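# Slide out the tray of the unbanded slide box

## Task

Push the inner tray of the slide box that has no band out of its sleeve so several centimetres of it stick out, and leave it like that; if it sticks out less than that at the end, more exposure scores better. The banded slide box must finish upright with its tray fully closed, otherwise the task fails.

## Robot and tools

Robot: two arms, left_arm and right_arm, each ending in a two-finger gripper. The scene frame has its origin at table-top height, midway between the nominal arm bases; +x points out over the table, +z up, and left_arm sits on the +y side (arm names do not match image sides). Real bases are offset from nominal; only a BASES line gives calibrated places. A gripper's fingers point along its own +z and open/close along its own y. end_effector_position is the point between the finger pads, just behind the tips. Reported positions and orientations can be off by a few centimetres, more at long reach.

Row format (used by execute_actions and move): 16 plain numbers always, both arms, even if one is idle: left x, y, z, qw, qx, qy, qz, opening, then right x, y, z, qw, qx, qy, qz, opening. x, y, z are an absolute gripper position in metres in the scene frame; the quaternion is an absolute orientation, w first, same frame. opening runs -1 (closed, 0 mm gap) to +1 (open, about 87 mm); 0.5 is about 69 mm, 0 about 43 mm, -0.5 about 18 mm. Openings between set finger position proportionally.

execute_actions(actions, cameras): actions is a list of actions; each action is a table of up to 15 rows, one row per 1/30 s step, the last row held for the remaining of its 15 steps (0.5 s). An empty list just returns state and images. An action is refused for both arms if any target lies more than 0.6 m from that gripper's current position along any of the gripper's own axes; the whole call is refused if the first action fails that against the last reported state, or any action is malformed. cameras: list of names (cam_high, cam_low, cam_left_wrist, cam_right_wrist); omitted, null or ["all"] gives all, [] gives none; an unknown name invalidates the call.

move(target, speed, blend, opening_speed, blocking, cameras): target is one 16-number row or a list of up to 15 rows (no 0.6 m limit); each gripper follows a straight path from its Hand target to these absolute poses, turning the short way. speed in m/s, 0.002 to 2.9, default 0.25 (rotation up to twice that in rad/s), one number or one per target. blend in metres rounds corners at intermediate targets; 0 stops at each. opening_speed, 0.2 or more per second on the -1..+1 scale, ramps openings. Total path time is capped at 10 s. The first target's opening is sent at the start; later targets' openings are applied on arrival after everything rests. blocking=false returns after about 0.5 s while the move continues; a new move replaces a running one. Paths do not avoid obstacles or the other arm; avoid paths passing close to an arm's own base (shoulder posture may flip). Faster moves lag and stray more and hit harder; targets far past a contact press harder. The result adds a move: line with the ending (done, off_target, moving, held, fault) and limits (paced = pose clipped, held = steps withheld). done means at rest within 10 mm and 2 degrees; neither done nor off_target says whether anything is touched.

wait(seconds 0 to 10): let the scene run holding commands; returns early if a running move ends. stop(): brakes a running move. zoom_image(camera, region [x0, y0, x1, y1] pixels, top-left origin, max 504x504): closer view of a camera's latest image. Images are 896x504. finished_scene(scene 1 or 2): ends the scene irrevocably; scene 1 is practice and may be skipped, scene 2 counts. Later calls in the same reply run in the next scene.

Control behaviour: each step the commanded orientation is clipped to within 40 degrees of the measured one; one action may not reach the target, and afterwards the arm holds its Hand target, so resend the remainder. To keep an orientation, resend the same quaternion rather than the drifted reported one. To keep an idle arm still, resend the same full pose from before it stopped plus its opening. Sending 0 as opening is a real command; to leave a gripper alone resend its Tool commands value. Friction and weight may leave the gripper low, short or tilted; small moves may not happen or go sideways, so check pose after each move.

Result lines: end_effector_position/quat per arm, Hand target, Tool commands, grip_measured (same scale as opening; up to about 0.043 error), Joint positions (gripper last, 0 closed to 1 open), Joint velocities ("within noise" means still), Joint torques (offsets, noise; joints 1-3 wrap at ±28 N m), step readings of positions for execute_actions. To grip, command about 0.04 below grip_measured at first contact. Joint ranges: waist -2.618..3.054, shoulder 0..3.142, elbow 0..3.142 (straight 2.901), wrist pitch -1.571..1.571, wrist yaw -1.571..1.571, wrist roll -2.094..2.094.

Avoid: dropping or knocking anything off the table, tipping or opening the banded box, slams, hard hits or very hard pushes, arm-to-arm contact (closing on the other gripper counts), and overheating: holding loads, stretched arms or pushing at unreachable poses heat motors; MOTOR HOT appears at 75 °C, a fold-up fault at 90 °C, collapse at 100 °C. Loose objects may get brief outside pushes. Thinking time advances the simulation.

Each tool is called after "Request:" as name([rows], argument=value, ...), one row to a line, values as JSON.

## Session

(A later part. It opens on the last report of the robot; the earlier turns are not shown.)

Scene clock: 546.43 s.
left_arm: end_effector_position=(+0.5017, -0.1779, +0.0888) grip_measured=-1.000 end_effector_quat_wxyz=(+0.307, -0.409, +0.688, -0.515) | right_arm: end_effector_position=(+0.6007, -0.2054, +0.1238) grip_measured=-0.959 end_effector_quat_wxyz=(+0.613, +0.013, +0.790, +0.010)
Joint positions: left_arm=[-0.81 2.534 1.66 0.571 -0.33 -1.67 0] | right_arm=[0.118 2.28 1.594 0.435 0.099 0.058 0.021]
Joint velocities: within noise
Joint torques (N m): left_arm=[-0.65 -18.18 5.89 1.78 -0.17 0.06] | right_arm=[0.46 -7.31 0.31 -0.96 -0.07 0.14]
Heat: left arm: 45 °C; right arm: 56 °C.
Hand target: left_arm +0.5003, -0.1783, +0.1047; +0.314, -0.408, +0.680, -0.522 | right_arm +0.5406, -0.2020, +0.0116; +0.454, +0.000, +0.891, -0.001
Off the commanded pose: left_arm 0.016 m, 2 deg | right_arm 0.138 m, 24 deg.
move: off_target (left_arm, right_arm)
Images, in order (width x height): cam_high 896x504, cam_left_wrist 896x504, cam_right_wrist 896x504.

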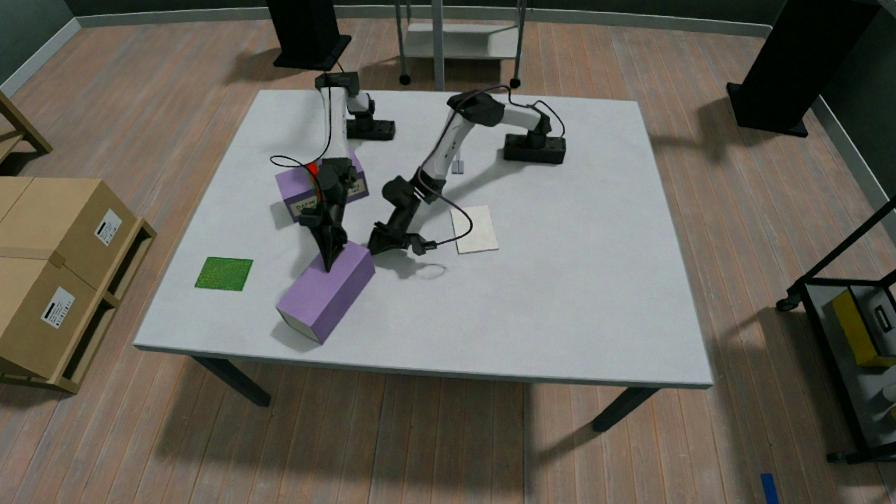

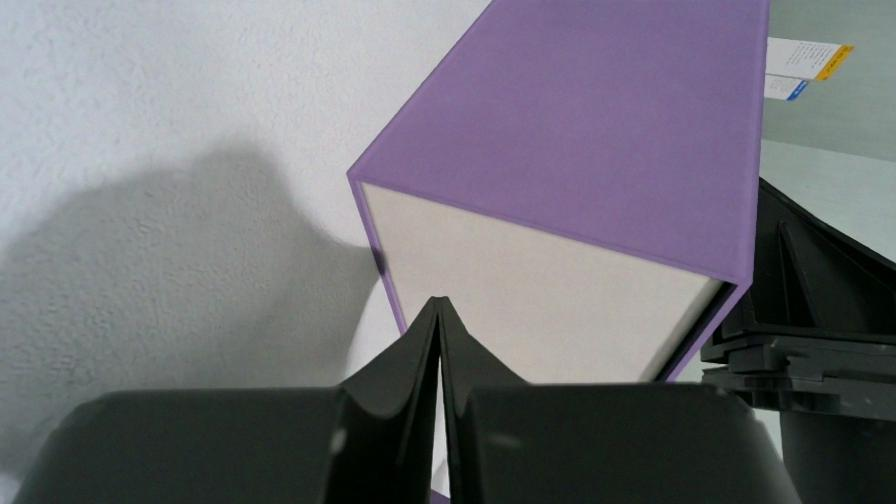

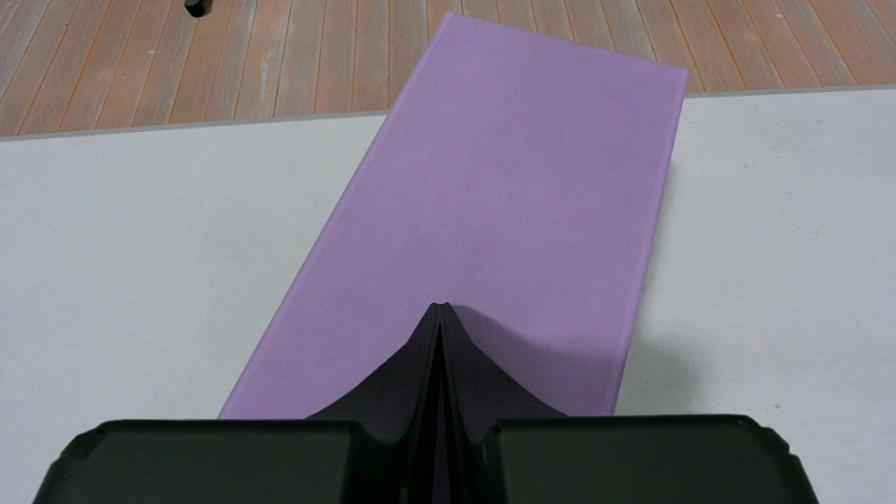

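Request:
move(target=[0.545,-0.197,0.12,0.314,-0.408,0.679,-0.522,-1,0.54,-0.20,0.0,0.44,0,0.898,0,-1], speed=0.06, cameras=["cam_left_wrist","cam_right_wrist","cam_high"])

Scene clock: 553.37 s.
left_arm: end_effector_position=(+0.5228, -0.1996, +0.1089) grip_measured=-1.000 end_effector_quat_wxyz=(+0.299, -0.401, +0.703, -0.505) | right_arm: end_effector_position=(+0.5968, -0.2083, +0.1241) grip_measured=-0.959 end_effector_quat_wxyz=(+0.612, +0.018, +0.790, +0.003)
Joint positions: left_arm=[-0.8 2.59 1.903 0.356 -0.296 -1.655 0] | right_arm=[0.119 2.266 1.574 0.438 0.118 0.058 0.021]
Joint velocities: within noise
Joint torques (N m): left_arm=[2.28 -13.23 12.1 2.13 -0.16 0.02] | right_arm=[0.4 -6.71 0.81 -0.88 -0.23 0.18]
Heat: left arm: 47 °C; right arm: 53 °C.
Hand target: left_arm +0.5428, -0.1945, +0.1206; +0.314, -0.408, +0.680, -0.522 | right_arm +0.5382, -0.2023, +0.0119; +0.454, +0.001, +0.891, -0.001
Off the commanded pose: left_arm 0.025 m, 4 deg | right_arm 0.137 m, 23 deg.
move: off_target (left_arm, right_arm)
Images, in order (width x height): cam_high 896x504, cam_left_wrist 896x504, cam_right_wrist 896x504.

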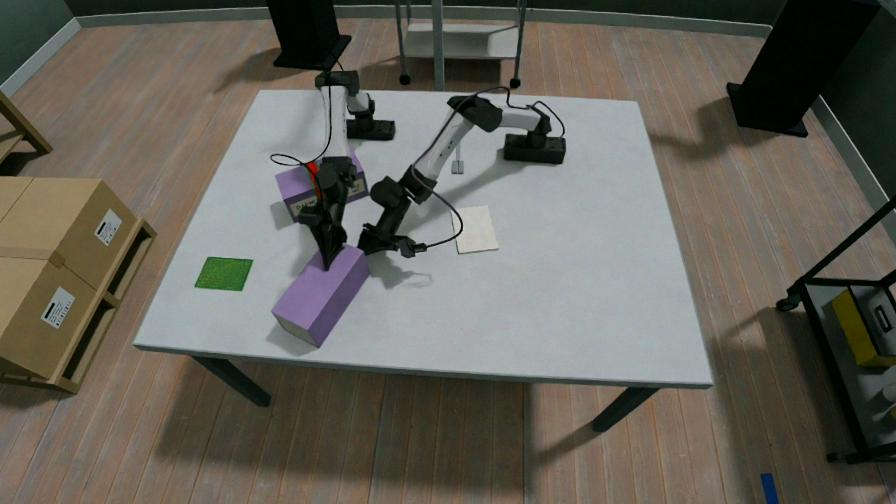

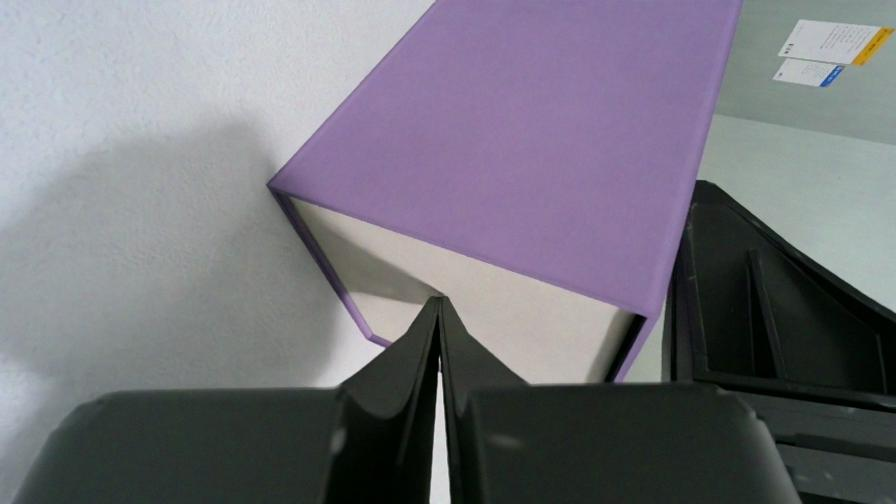

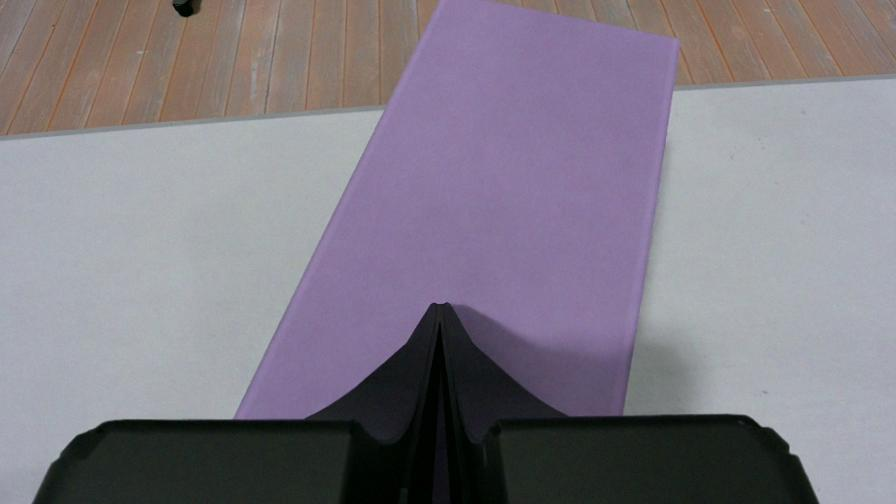

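Request:
wait(seconds=0)

Request:
zoom_image(camera="cam_low", region=[340, 250, 430, 320])

Request:
zoom_image(camera="cam_high", region=[260, 280, 340, 360])

Request:
zoom_image(camera="cam_left_wrist", region=[240, 150, 700, 400])

Scene clock: 584.77 s.
left_arm: end_effector_position=(+0.5226, -0.1997, +0.1087) grip_measured=-1.000 end_effector_quat_wxyz=(+0.298, -0.401, +0.704, -0.505) | right_arm: end_effector_position=(+0.5968, -0.2083, +0.1241) grip_measured=-0.959 end_effector_quat_wxyz=(+0.612, +0.018, +0.790, +0.003)
Joint positions: left_arm=[-0.8 2.59 1.903 0.354 -0.295 -1.655 0] | right_arm=[0.119 2.266 1.574 0.438 0.118 0.058 0.021]
Joint velocities: within noise
Joint torques (N m): left_arm=[2.26 -13.46 12.1 2.13 -0.16 0.03] | right_arm=[0.39 -6.72 0.81 -0.88 -0.23 0.17]
Heat: left arm: 47 °C; right arm: 46 °C.
Hand target: left_arm +0.5426, -0.1946, +0.1204; +0.314, -0.408, +0.680, -0.522 | right_arm +0.5382, -0.2023, +0.0119; +0.454, +0.001, +0.891, -0.001
Tool commands: left_gripper/opening=-1.0 right_gripper/opening=-1.0
Off the commanded pose: left_arm 0.025 m, 4 deg | right_arm 0.137 m, 23 deg.

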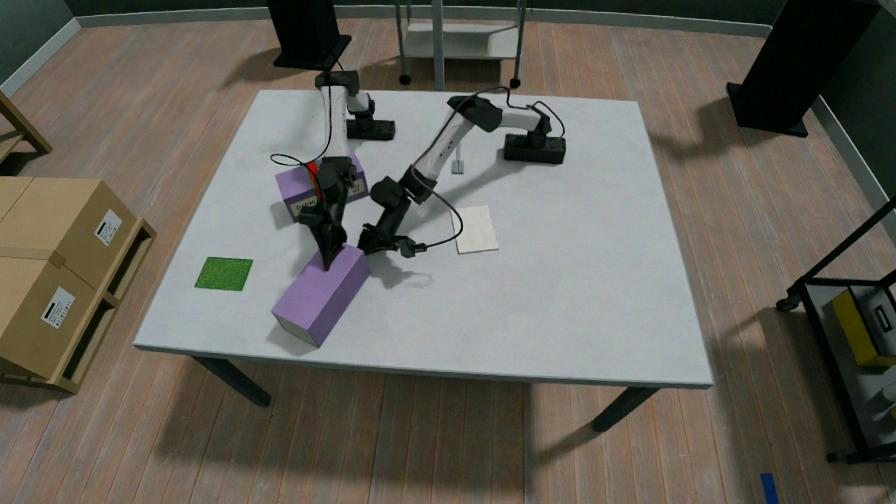

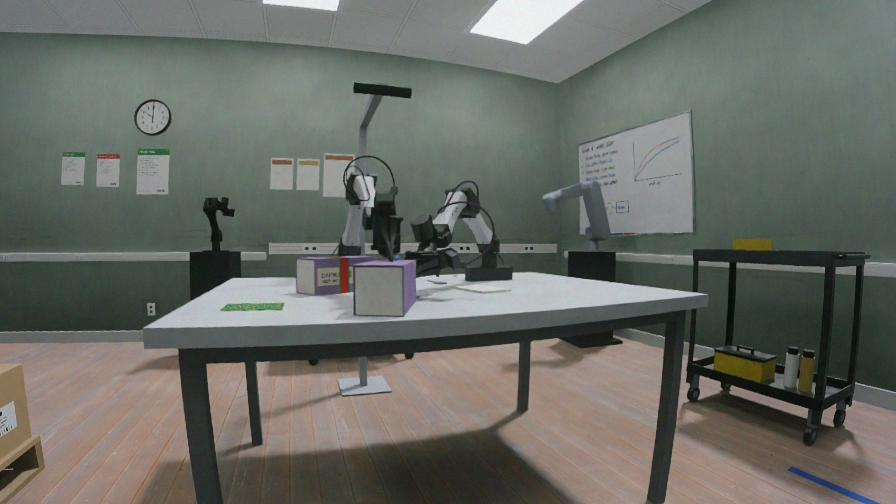

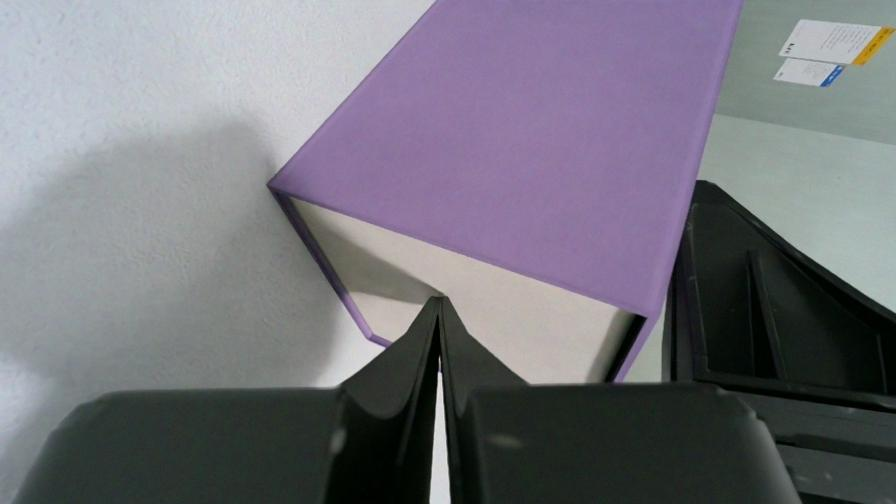

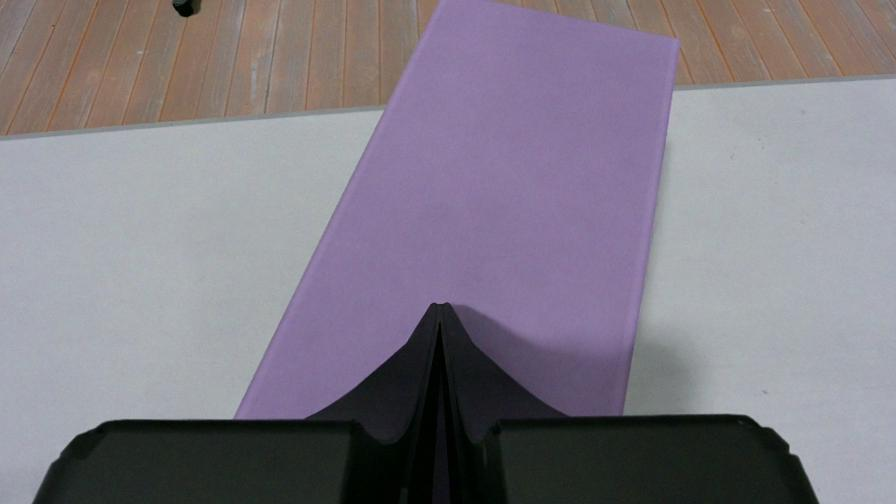

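Scaled by 5.600 from the camera's 896x504 image, which has a finer 1280x720 frame.

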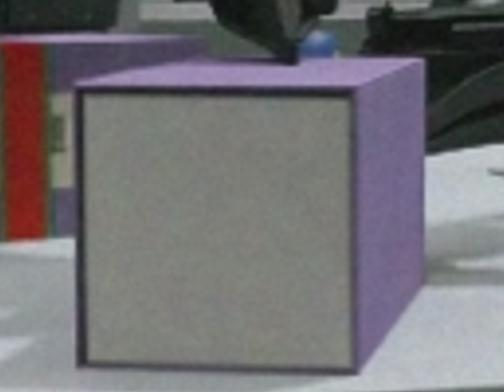

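Scaled by 6.300 from the camera's 896x504 image, which has a finer 1280x720 frame.

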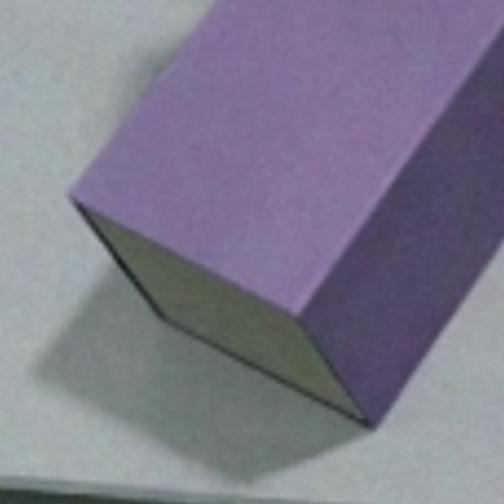

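Scaled by 1.096 from the camera's 896x504 image, which has a finer 1280x720 frame.

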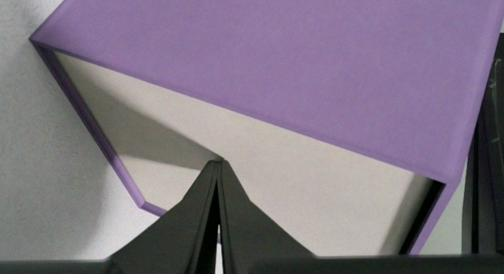

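Request:
move([
  [0.505,-0.184,0.12,0.314,-0.408,0.679,-0.522,-1,0.54,-0.20,0.0,0.44,0,0.898,0,-1],
  [0.505,-0.184,0.12,0.314,-0.408,0.679,-0.522,-1,0.47,-0.20,-0.11,0.38,0,0.925,0,-1],
], speed=0.08, cameras=["cam_right_wrist","cam_left_wrist"])

Scene clock: 605.33 s.
left_arm: end_effector_position=(+0.5056, -0.1847, +0.0857) grip_measured=-1.000 end_effector_quat_wxyz=(+0.306, -0.407, +0.697, -0.505) | right_arm: end_effector_position=(+0.5302, -0.2025, +0.1129) grip_measured=-0.959 end_effector_quat_wxyz=(+0.692, +0.017, +0.721, +0.022)
Joint positions: left_arm=[-0.812 2.558 1.725 0.508 -0.33 -1.664 0] | right_arm=[0.14 2.16 1.072 1.047 0.116 0.06 0.021]
Joint velocities: within noise
Joint torques (N m): left_arm=[-0.34 -21.18 5.93 1.79 -0.16 -0.04] | right_arm=[0.21 -0.84 -4.89 -2.63 -0.1 0.38]
Heat: left arm: 47 °C; right arm: 44 °C.
Hand target: left_arm +0.5060, -0.1850, +0.1191; +0.314, -0.408, +0.679, -0.522 | right_arm +0.4290, -0.2076, -0.0703; +0.439, +0.002, +0.899, -0.001
Off the commanded pose: left_arm 0.034 m, 3 deg | right_arm 0.231 m, 43 deg; orientation clipped.
move: off_target (left_arm, right_arm); limits=paced
Images, in order (width x height): cam_left_wrist 896x504, cam_right_wrist 896x504.

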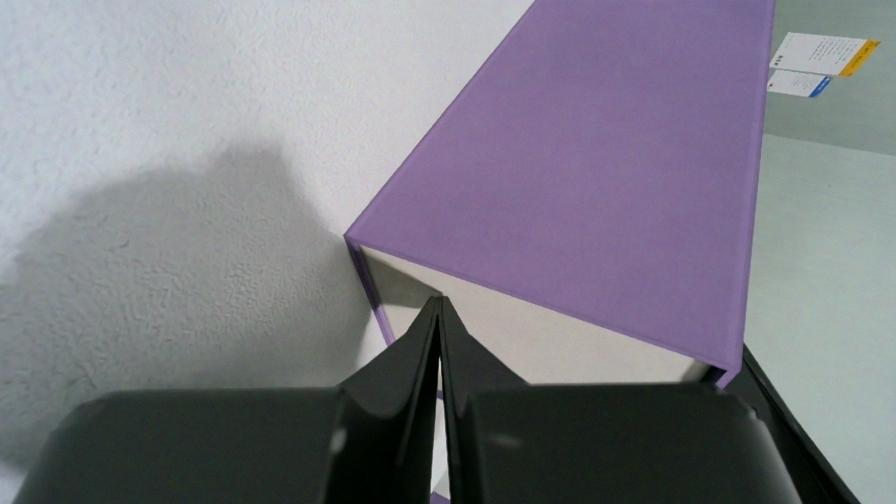

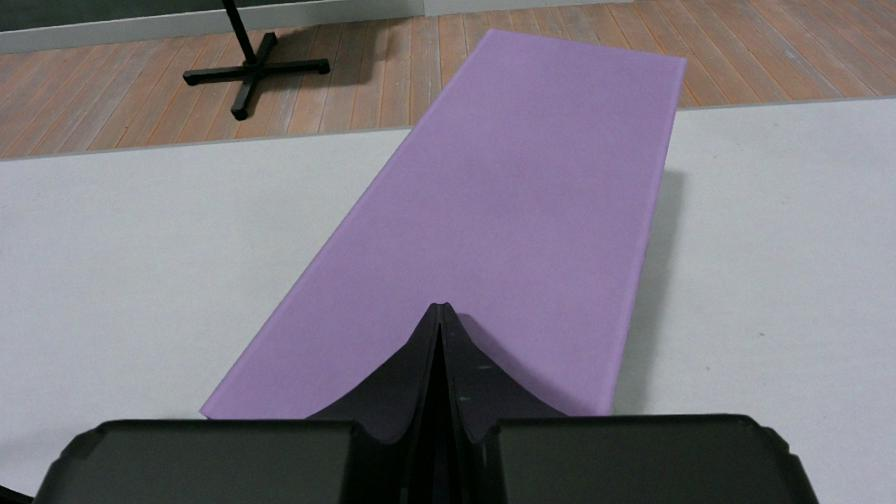

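Request:
move(target=[0.555,-0.205,0.12,0.314,-0.408,0.679,-0.522,-1,0.47,-0.20,-0.09,0.38,0,0.925,0,-1], speed=0.06)

Request:
zoom_image(camera="cam_left_wrist", region=[240, 150, 700, 400])

Request:
zoom_image(camera="cam_high", region=[260, 240, 380, 360])

Scene clock: 617.03 s.
left_arm: end_effector_position=(+0.5473, -0.1966, +0.1080) grip_measured=-1.000 end_effector_quat_wxyz=(+0.312, -0.413, +0.695, -0.500) | right_arm: end_effector_position=(+0.5069, -0.2036, +0.1152) grip_measured=-0.959 end_effector_quat_wxyz=(+0.691, +0.023, +0.722, +0.028)
Joint positions: left_arm=[-0.777 2.658 2.03 0.3 -0.316 -1.653 0] | right_arm=[0.142 2.092 0.962 1.087 0.117 0.076 0.021]
Joint velocities: within noise
Joint torques (N m): left_arm=[0.2 -14.22 11.89 2.04 0.03 0] | right_arm=[0.08 -0.38 -0.95 -2.93 -0.15 0.16]
Heat: left arm: 48 °C; right arm: 41 °C.
Hand target: left_arm +0.5535, -0.2034, +0.1203; +0.314, -0.408, +0.680, -0.522 | right_arm +0.4215, -0.2076, -0.0536; +0.450, +0.002, +0.893, +0.003
Off the commanded pose: left_arm 0.016 m, 3 deg | right_arm 0.209 m, 43 deg; orientation clipped.
move: off_target (left_arm, right_arm); limits=paced

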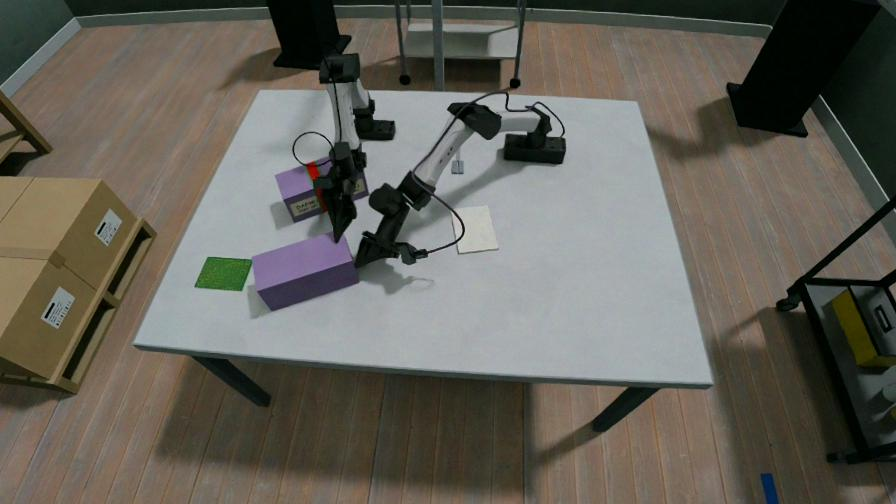

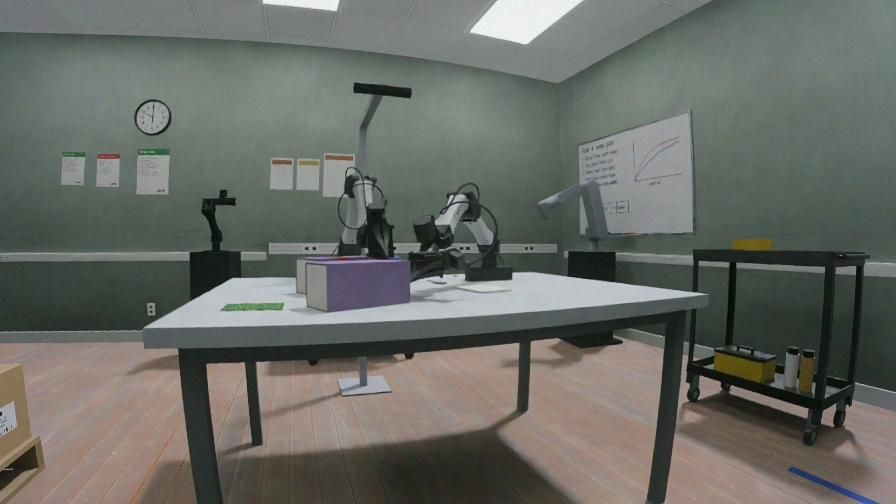

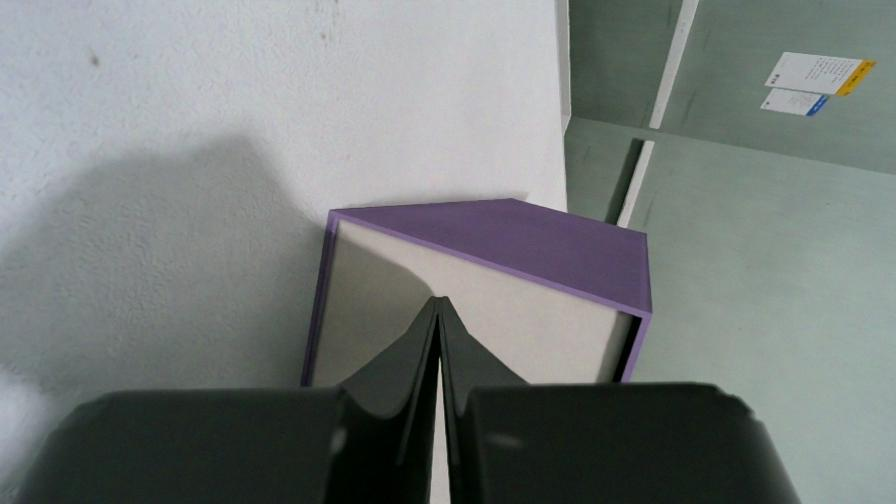

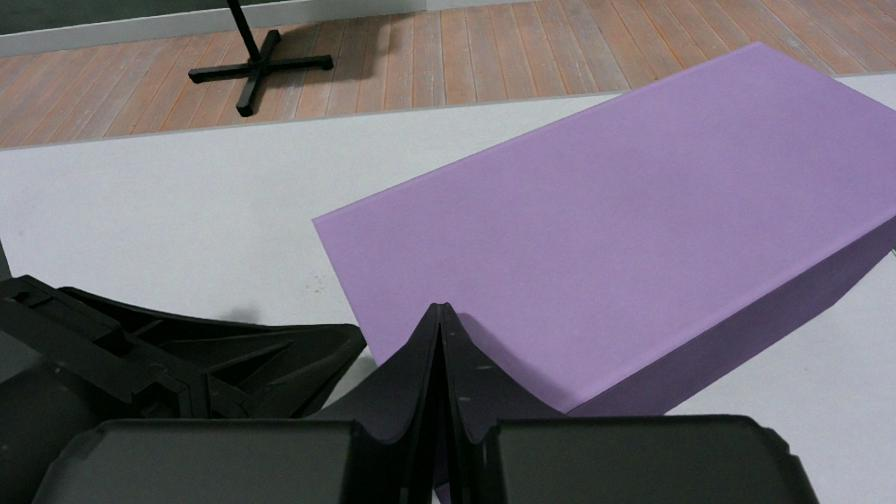

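Scaled by 1.096 from the camera's 896x504 image, which has a finer 1280x720 frame.

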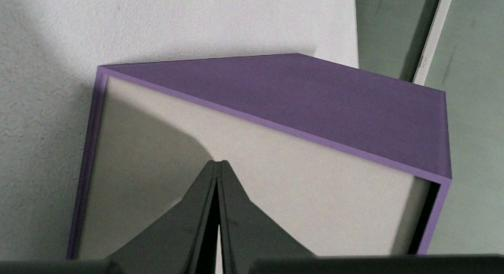

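Scaled by 4.200 from the camera's 896x504 image, which has a finer 1280x720 frame.

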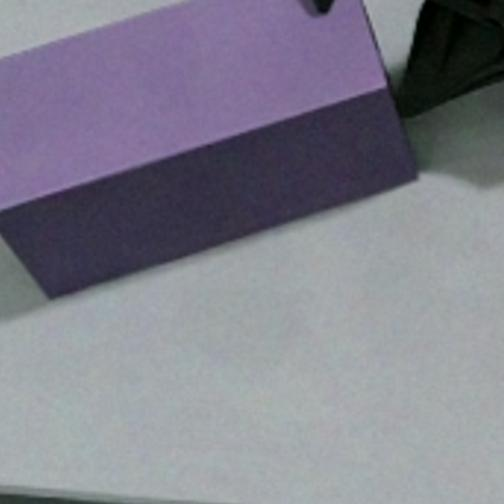

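Request:
move([
  [0.52,-0.12,0.13,0.314,-0.408,0.679,-0.522,-1,0.5,-0.22,0.25,0.44,0,0.898,0,-1],
  [0.50,-0.09,0.13,0.434,0.496,0.682,-0.316,1,0.48,-0.25,0.27,0.44,0,0.898,0,1],
], speed=0.15)

Scene clock: 705.17 s.
left_arm: end_effector_position=(+0.4915, -0.0858, +0.0865) grip_measured=+0.984 end_effector_quat_wxyz=(+0.401, +0.490, +0.706, -0.315) | right_arm: end_effector_position=(+0.4834, -0.2490, +0.2416) grip_measured=+1.000 end_effector_quat_wxyz=(+0.415, +0.003, +0.910, -0.004)
Joint positions: left_arm=[-0.55 2.369 1.75 0.003 0.593 0.319 0.992] | right_arm=[0.038 1.981 1.981 -0.715 0.026 0.015 1]
Joint velocities: within noise
Joint torques (N m): left_arm=[0.65 -20.03 10.56 1.4 0.31 0.05] | right_arm=[-1.16 -12.51 7.62 1.9 -0.14 -0.03]
Heat: left arm: 52 °C; right arm: 39 °C.
Hand target: left_arm +0.4991, -0.0896, +0.1295; +0.434, +0.496, +0.682, -0.316 | right_arm +0.4796, -0.2499, +0.2695; +0.440, +0.000, +0.898, +0.000
Off the commanded pose: left_arm 0.045 m, 5 deg | right_arm 0.029 m, 3 deg.
move: off_target (left_arm, right_arm); target 2's new opening was sent with left_arm's hand 0.044 m and 5 deg from that target

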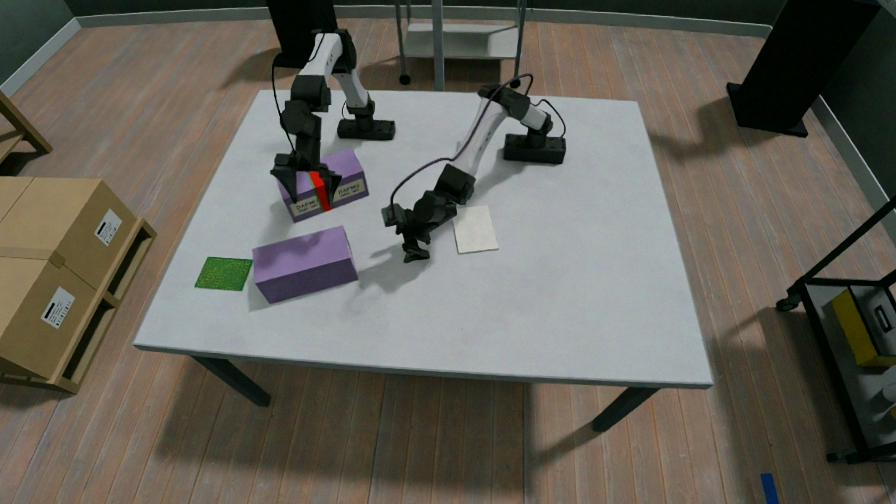

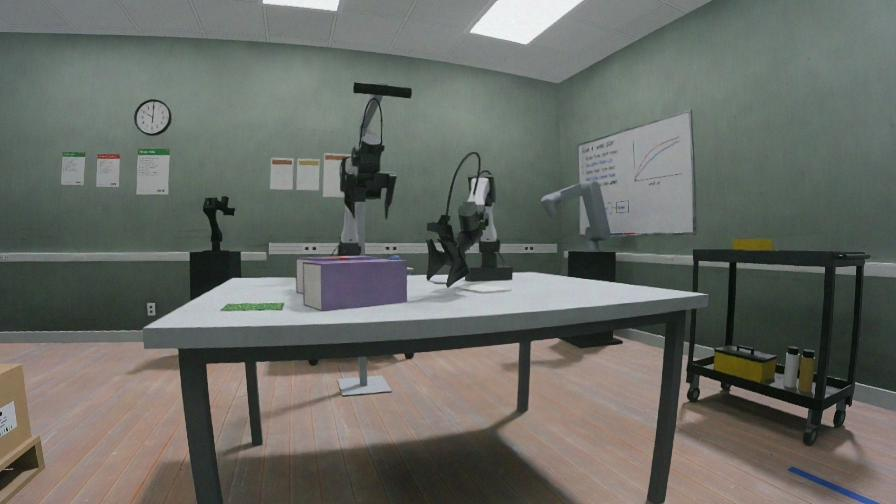

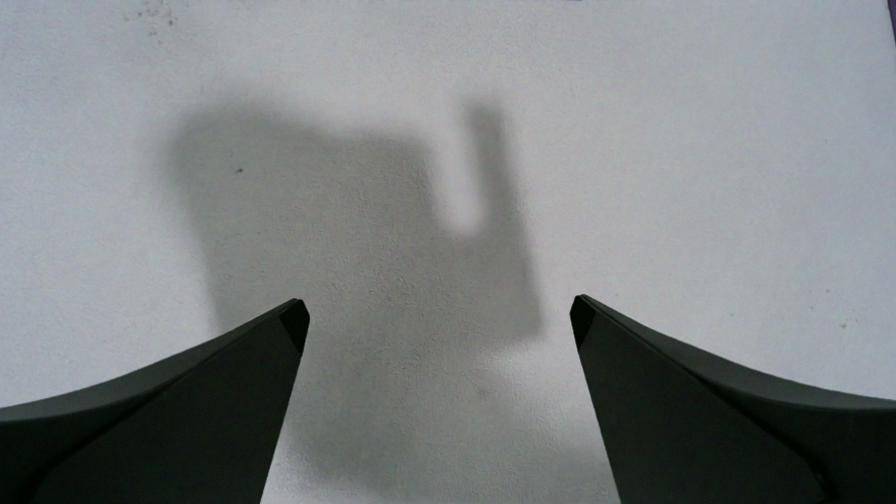

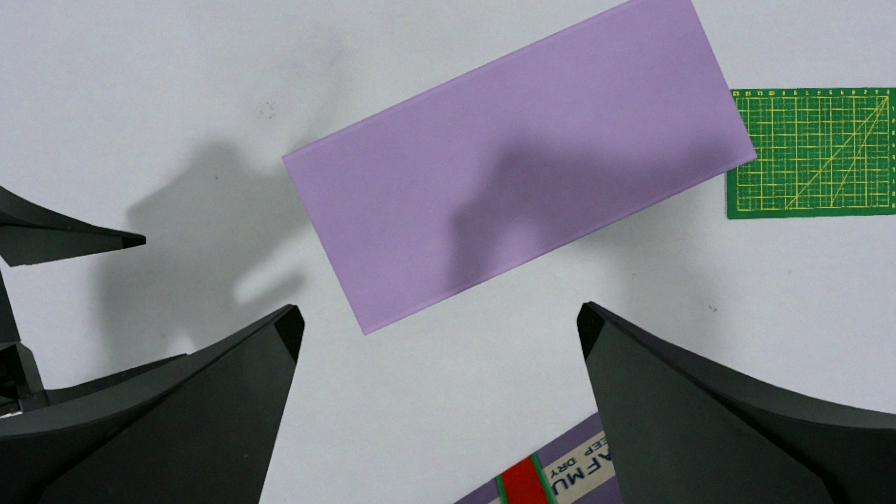

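Request:
move(target=[0.566,-0.16,0.155,0.464,0.468,0.729,-0.298,0.1,0.48,-0.25,0.27,0.44,0,0.898,0,1], speed=0.12)

Scene clock: 725.03 s.
left_arm: end_effector_position=(+0.5660, -0.1562, +0.1636) grip_measured=+0.100 end_effector_quat_wxyz=(+0.470, +0.450, +0.702, -0.291) | right_arm: end_effector_position=(+0.4834, -0.2489, +0.2416) grip_measured=+1.000 end_effector_quat_wxyz=(+0.415, +0.002, +0.910, -0.004)
Joint positions: left_arm=[-0.602 2.827 2.832 -0.451 0.449 0.22 0.55] | right_arm=[0.038 1.981 1.981 -0.715 0.026 0.015 1]
Joint velocities: within noise
Joint torques (N m): left_arm=[-0.39 -14.75 11.15 1.56 0.07 -0.07] | right_arm=[-1.17 -12.52 7.6 1.9 -0.14 -0.03]
Heat: left arm: 52 °C; right arm: 49 °C.
Hand target: left_arm +0.5652, -0.1594, +0.1549; +0.467, +0.449, +0.704, -0.291 | right_arm +0.4797, -0.2499, +0.2695; +0.440, +0.000, +0.898, +0.000
Off the commanded pose: left_arm 0.009 m, 2 deg | right_arm 0.029 m, 3 deg.
elbow stopped short (left arm): the move would have taken joint 3 (elbow) straighter than the controller allows.
move: off_target (right_arm)

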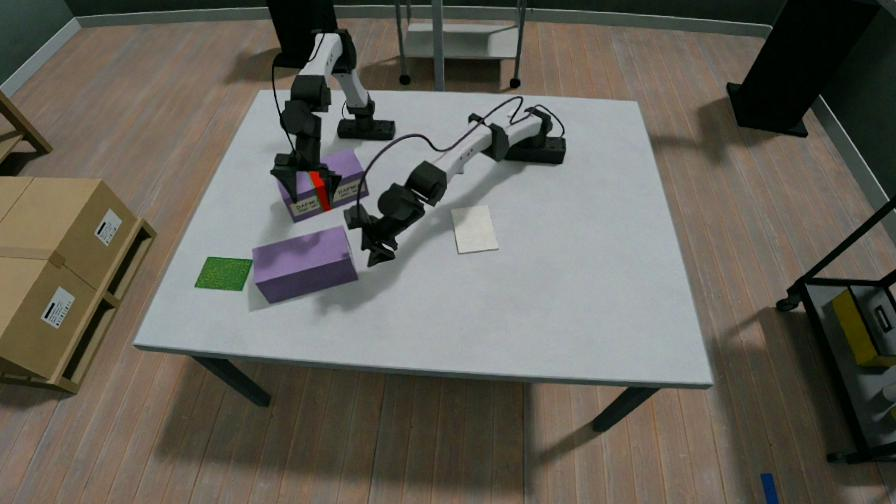

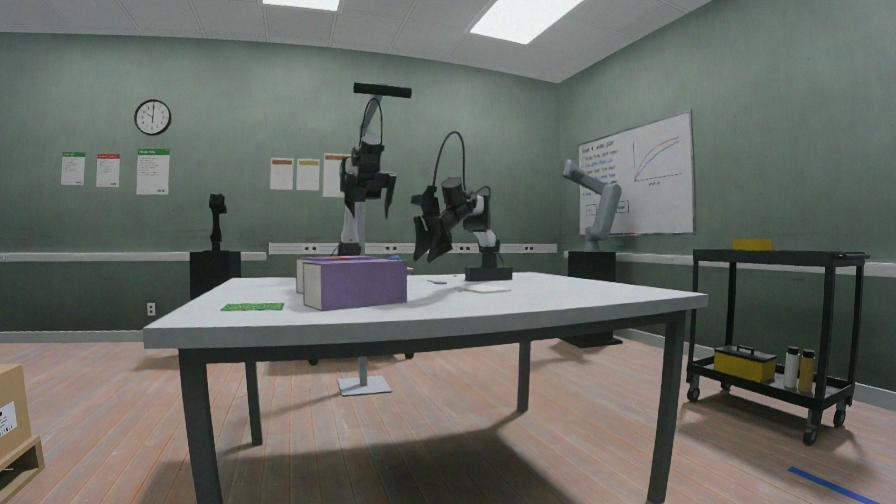

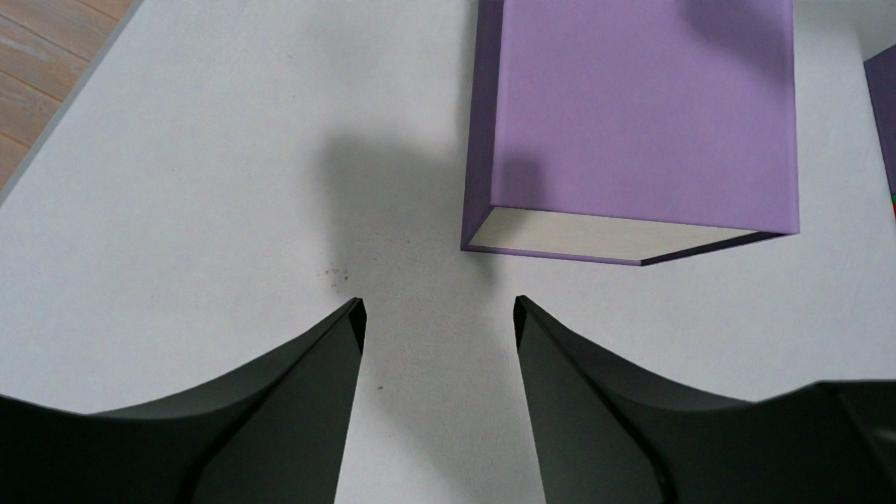

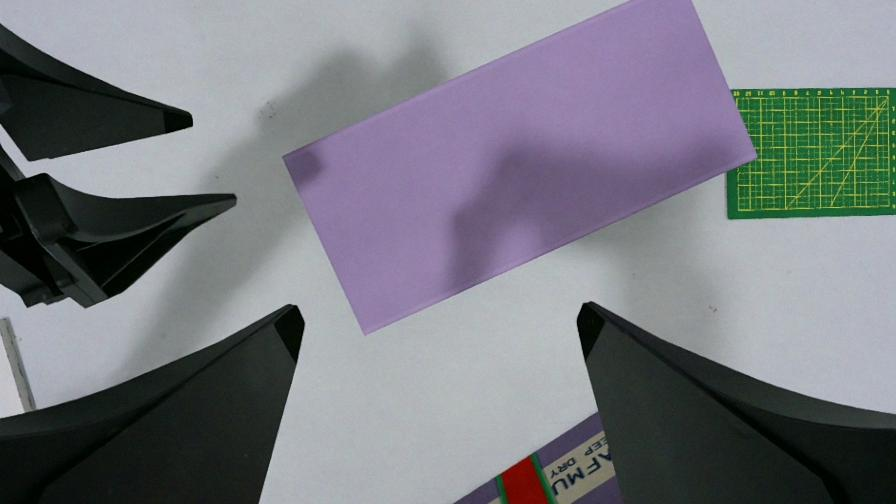

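Request:
move(target=[0.560,-0.183,0.115,0.47,0.46,0.69,-0.305,0.1,0.48,-0.25,0.27,0.44,0,0.898,0,1], speed=0.08, cameras=["cam_left_wrist","cam_right_wrist"])

Scene clock: 740.37 s.
left_arm: end_effector_position=(+0.5625, -0.1783, +0.1323) grip_measured=+0.100 end_effector_quat_wxyz=(+0.479, +0.457, +0.687, -0.299) | right_arm: end_effector_position=(+0.4834, -0.2489, +0.2415) grip_measured=+1.000 end_effector_quat_wxyz=(+0.415, +0.002, +0.910, -0.004)
Joint positions: left_arm=[-0.63 2.861 2.749 -0.303 0.448 0.217 0.55] | right_arm=[0.038 1.981 1.981 -0.715 0.026 0.015 1]
Joint velocities: within noise
Joint torques (N m): left_arm=[-0.4 -14.79 8.51 1.77 0.24 -0.09] | right_arm=[-1.16 -12.52 7.6 1.9 -0.14 -0.03]
Heat: left arm: 52 °C; right arm: 53 °C.
Hand target: left_arm +0.5593, -0.1824, +0.1151; +0.470, +0.459, +0.689, -0.305 | right_arm +0.4796, -0.2499, +0.2694; +0.440, +0.000, +0.898, +0.000
Off the commanded pose: left_arm 0.018 m, 1 deg | right_arm 0.029 m, 3 deg.
move: off_target (left_arm, right_arm)
Images, in order (width x height): cam_left_wrist 896x504, cam_right_wrist 896x504.

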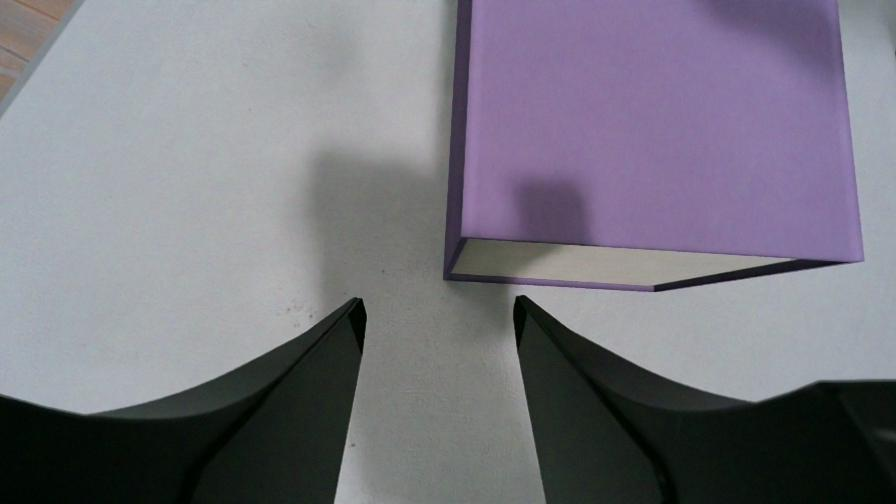

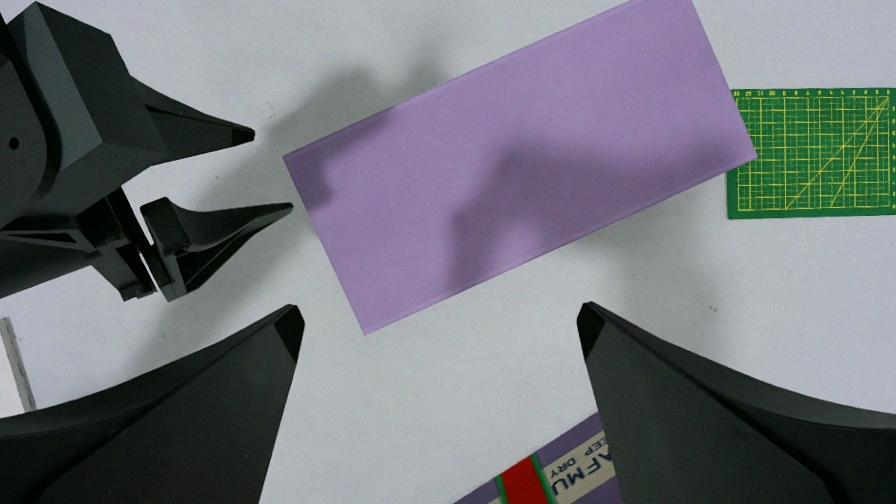

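Request:
move(target=[0.567,-0.208,0.105,0.47,0.46,0.69,-0.305,0.1,0.48,-0.25,0.27,0.44,0,0.898,0,1], speed=0.05, cameras=["cam_left_wrist","cam_right_wrist"])

Scene clock: 756.03 s.
left_arm: end_effector_position=(+0.5643, -0.2000, +0.1051) grip_measured=+0.100 end_effector_quat_wxyz=(+0.499, +0.441, +0.682, -0.302) | right_arm: end_effector_position=(+0.4834, -0.2489, +0.2415) grip_measured=+1.000 end_effector_quat_wxyz=(+0.415, +0.002, +0.910, -0.004)
Joint positions: left_arm=[-0.659 2.975 2.83 -0.21 0.403 0.175 0.55] | right_arm=[0.038 1.981 1.981 -0.715 0.026 0.015 1]
Joint velocities: within noise
Joint torques (N m): left_arm=[-0.76 -15.2 11.4 2 0.05 -0.11] | right_arm=[-1.16 -12.53 7.58 1.9 -0.14 -0.03]
Heat: left arm: 52 °C; right arm: 56 °C.
Hand target: left_arm +0.5654, -0.2065, +0.1052; +0.511, +0.438, +0.674, -0.304 | right_arm +0.4796, -0.2499, +0.2694; +0.440, +0.000, +0.898, +0.000
Off the commanded pose: left_arm 0.008 m, 4 deg | right_arm 0.029 m, 3 deg.
elbow stopped short (left arm): the move would have taken joint 3 (elbow) straighter than the controller allows.
move: off_target (left_arm, right_arm)
Images, in order (width x height): cam_left_wrist 896x504, cam_right_wrist 896x504.

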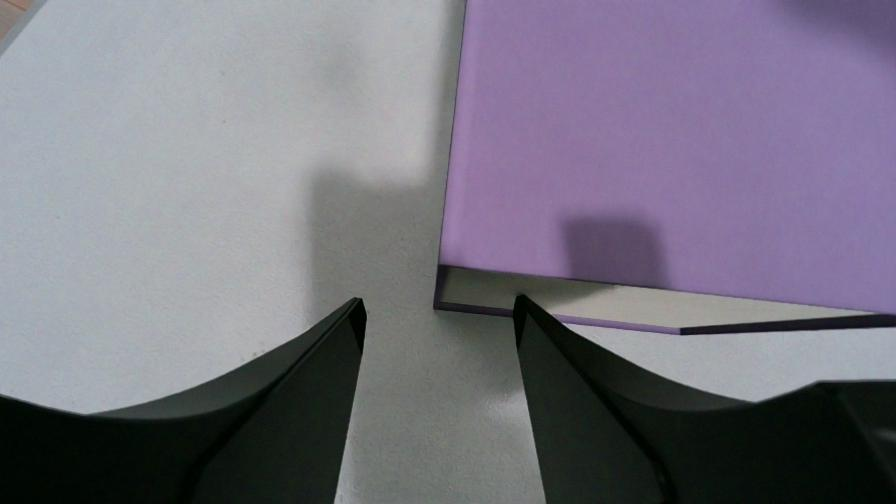

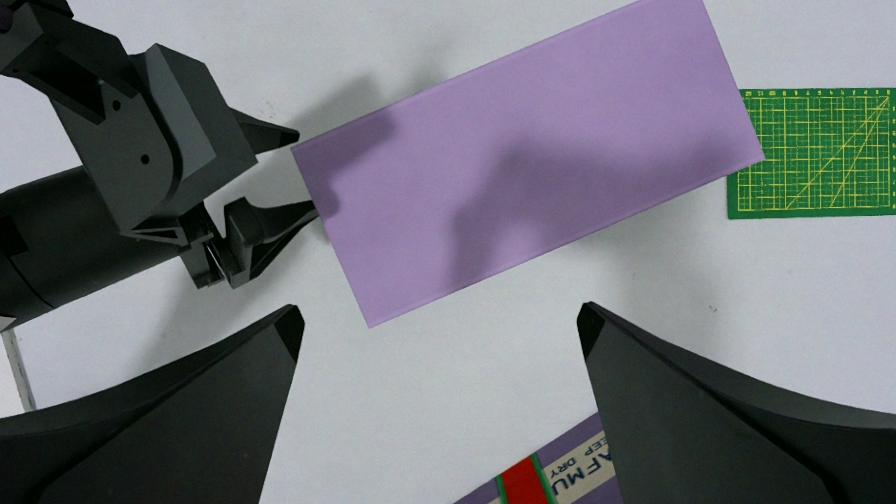

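Request:
move(target=[0.567,-0.208,0.105,0.50,0.44,0.68,-0.303,-0.96,0.48,-0.25,0.27,0.44,0,0.898,0,1], opening_speed=0.6, cameras=["cam_left_wrist","cam_right_wrist"])

Scene clock: 767.90 s.
left_arm: end_effector_position=(+0.5672, -0.2006, +0.1087) grip_measured=-0.957 end_effector_quat_wxyz=(+0.506, +0.435, +0.681, -0.301) | right_arm: end_effector_position=(+0.4834, -0.2489, +0.2415) grip_measured=+1.000 end_effector_quat_wxyz=(+0.415, +0.002, +0.910, -0.004)
Joint positions: left_arm=[-0.659 2.975 2.83 -0.192 0.393 0.165 0.021] | right_arm=[0.038 1.981 1.981 -0.715 0.026 0.014 1]
Joint velocities: within noise
Joint torques (N m): left_arm=[-0.66 -14.99 11.69 1.91 0.08 -0.05] | right_arm=[-1.14 -12.53 7.61 1.9 -0.14 -0.03]
Heat: left arm: 51 °C; right arm: 58 °C.
Hand target: left_arm +0.5658, -0.2069, +0.1051; +0.512, +0.434, +0.676, -0.303 | right_arm +0.4796, -0.2500, +0.2695; +0.440, +0.000, +0.898, +0.000
Off the commanded pose: left_arm 0.008 m, 1 deg | right_arm 0.029 m, 3 deg.
elbow stopped short (left arm): the move would have taken joint 3 (elbow) straighter than the controller allows.
move: off_target (right_arm)
Images, in order (width x height): cam_left_wrist 896x504, cam_right_wrist 896x504.

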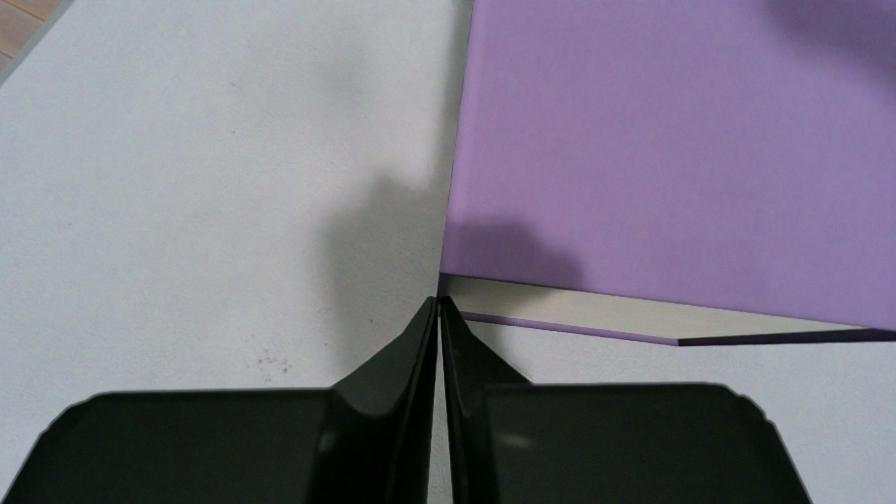

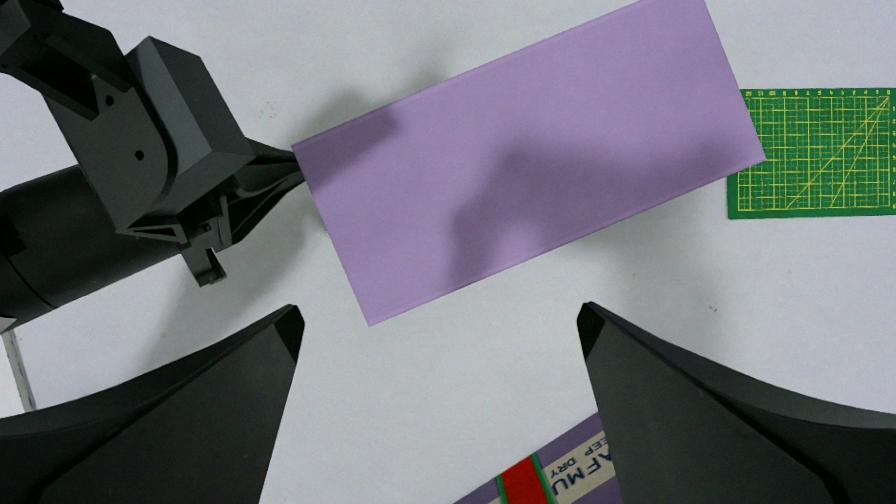

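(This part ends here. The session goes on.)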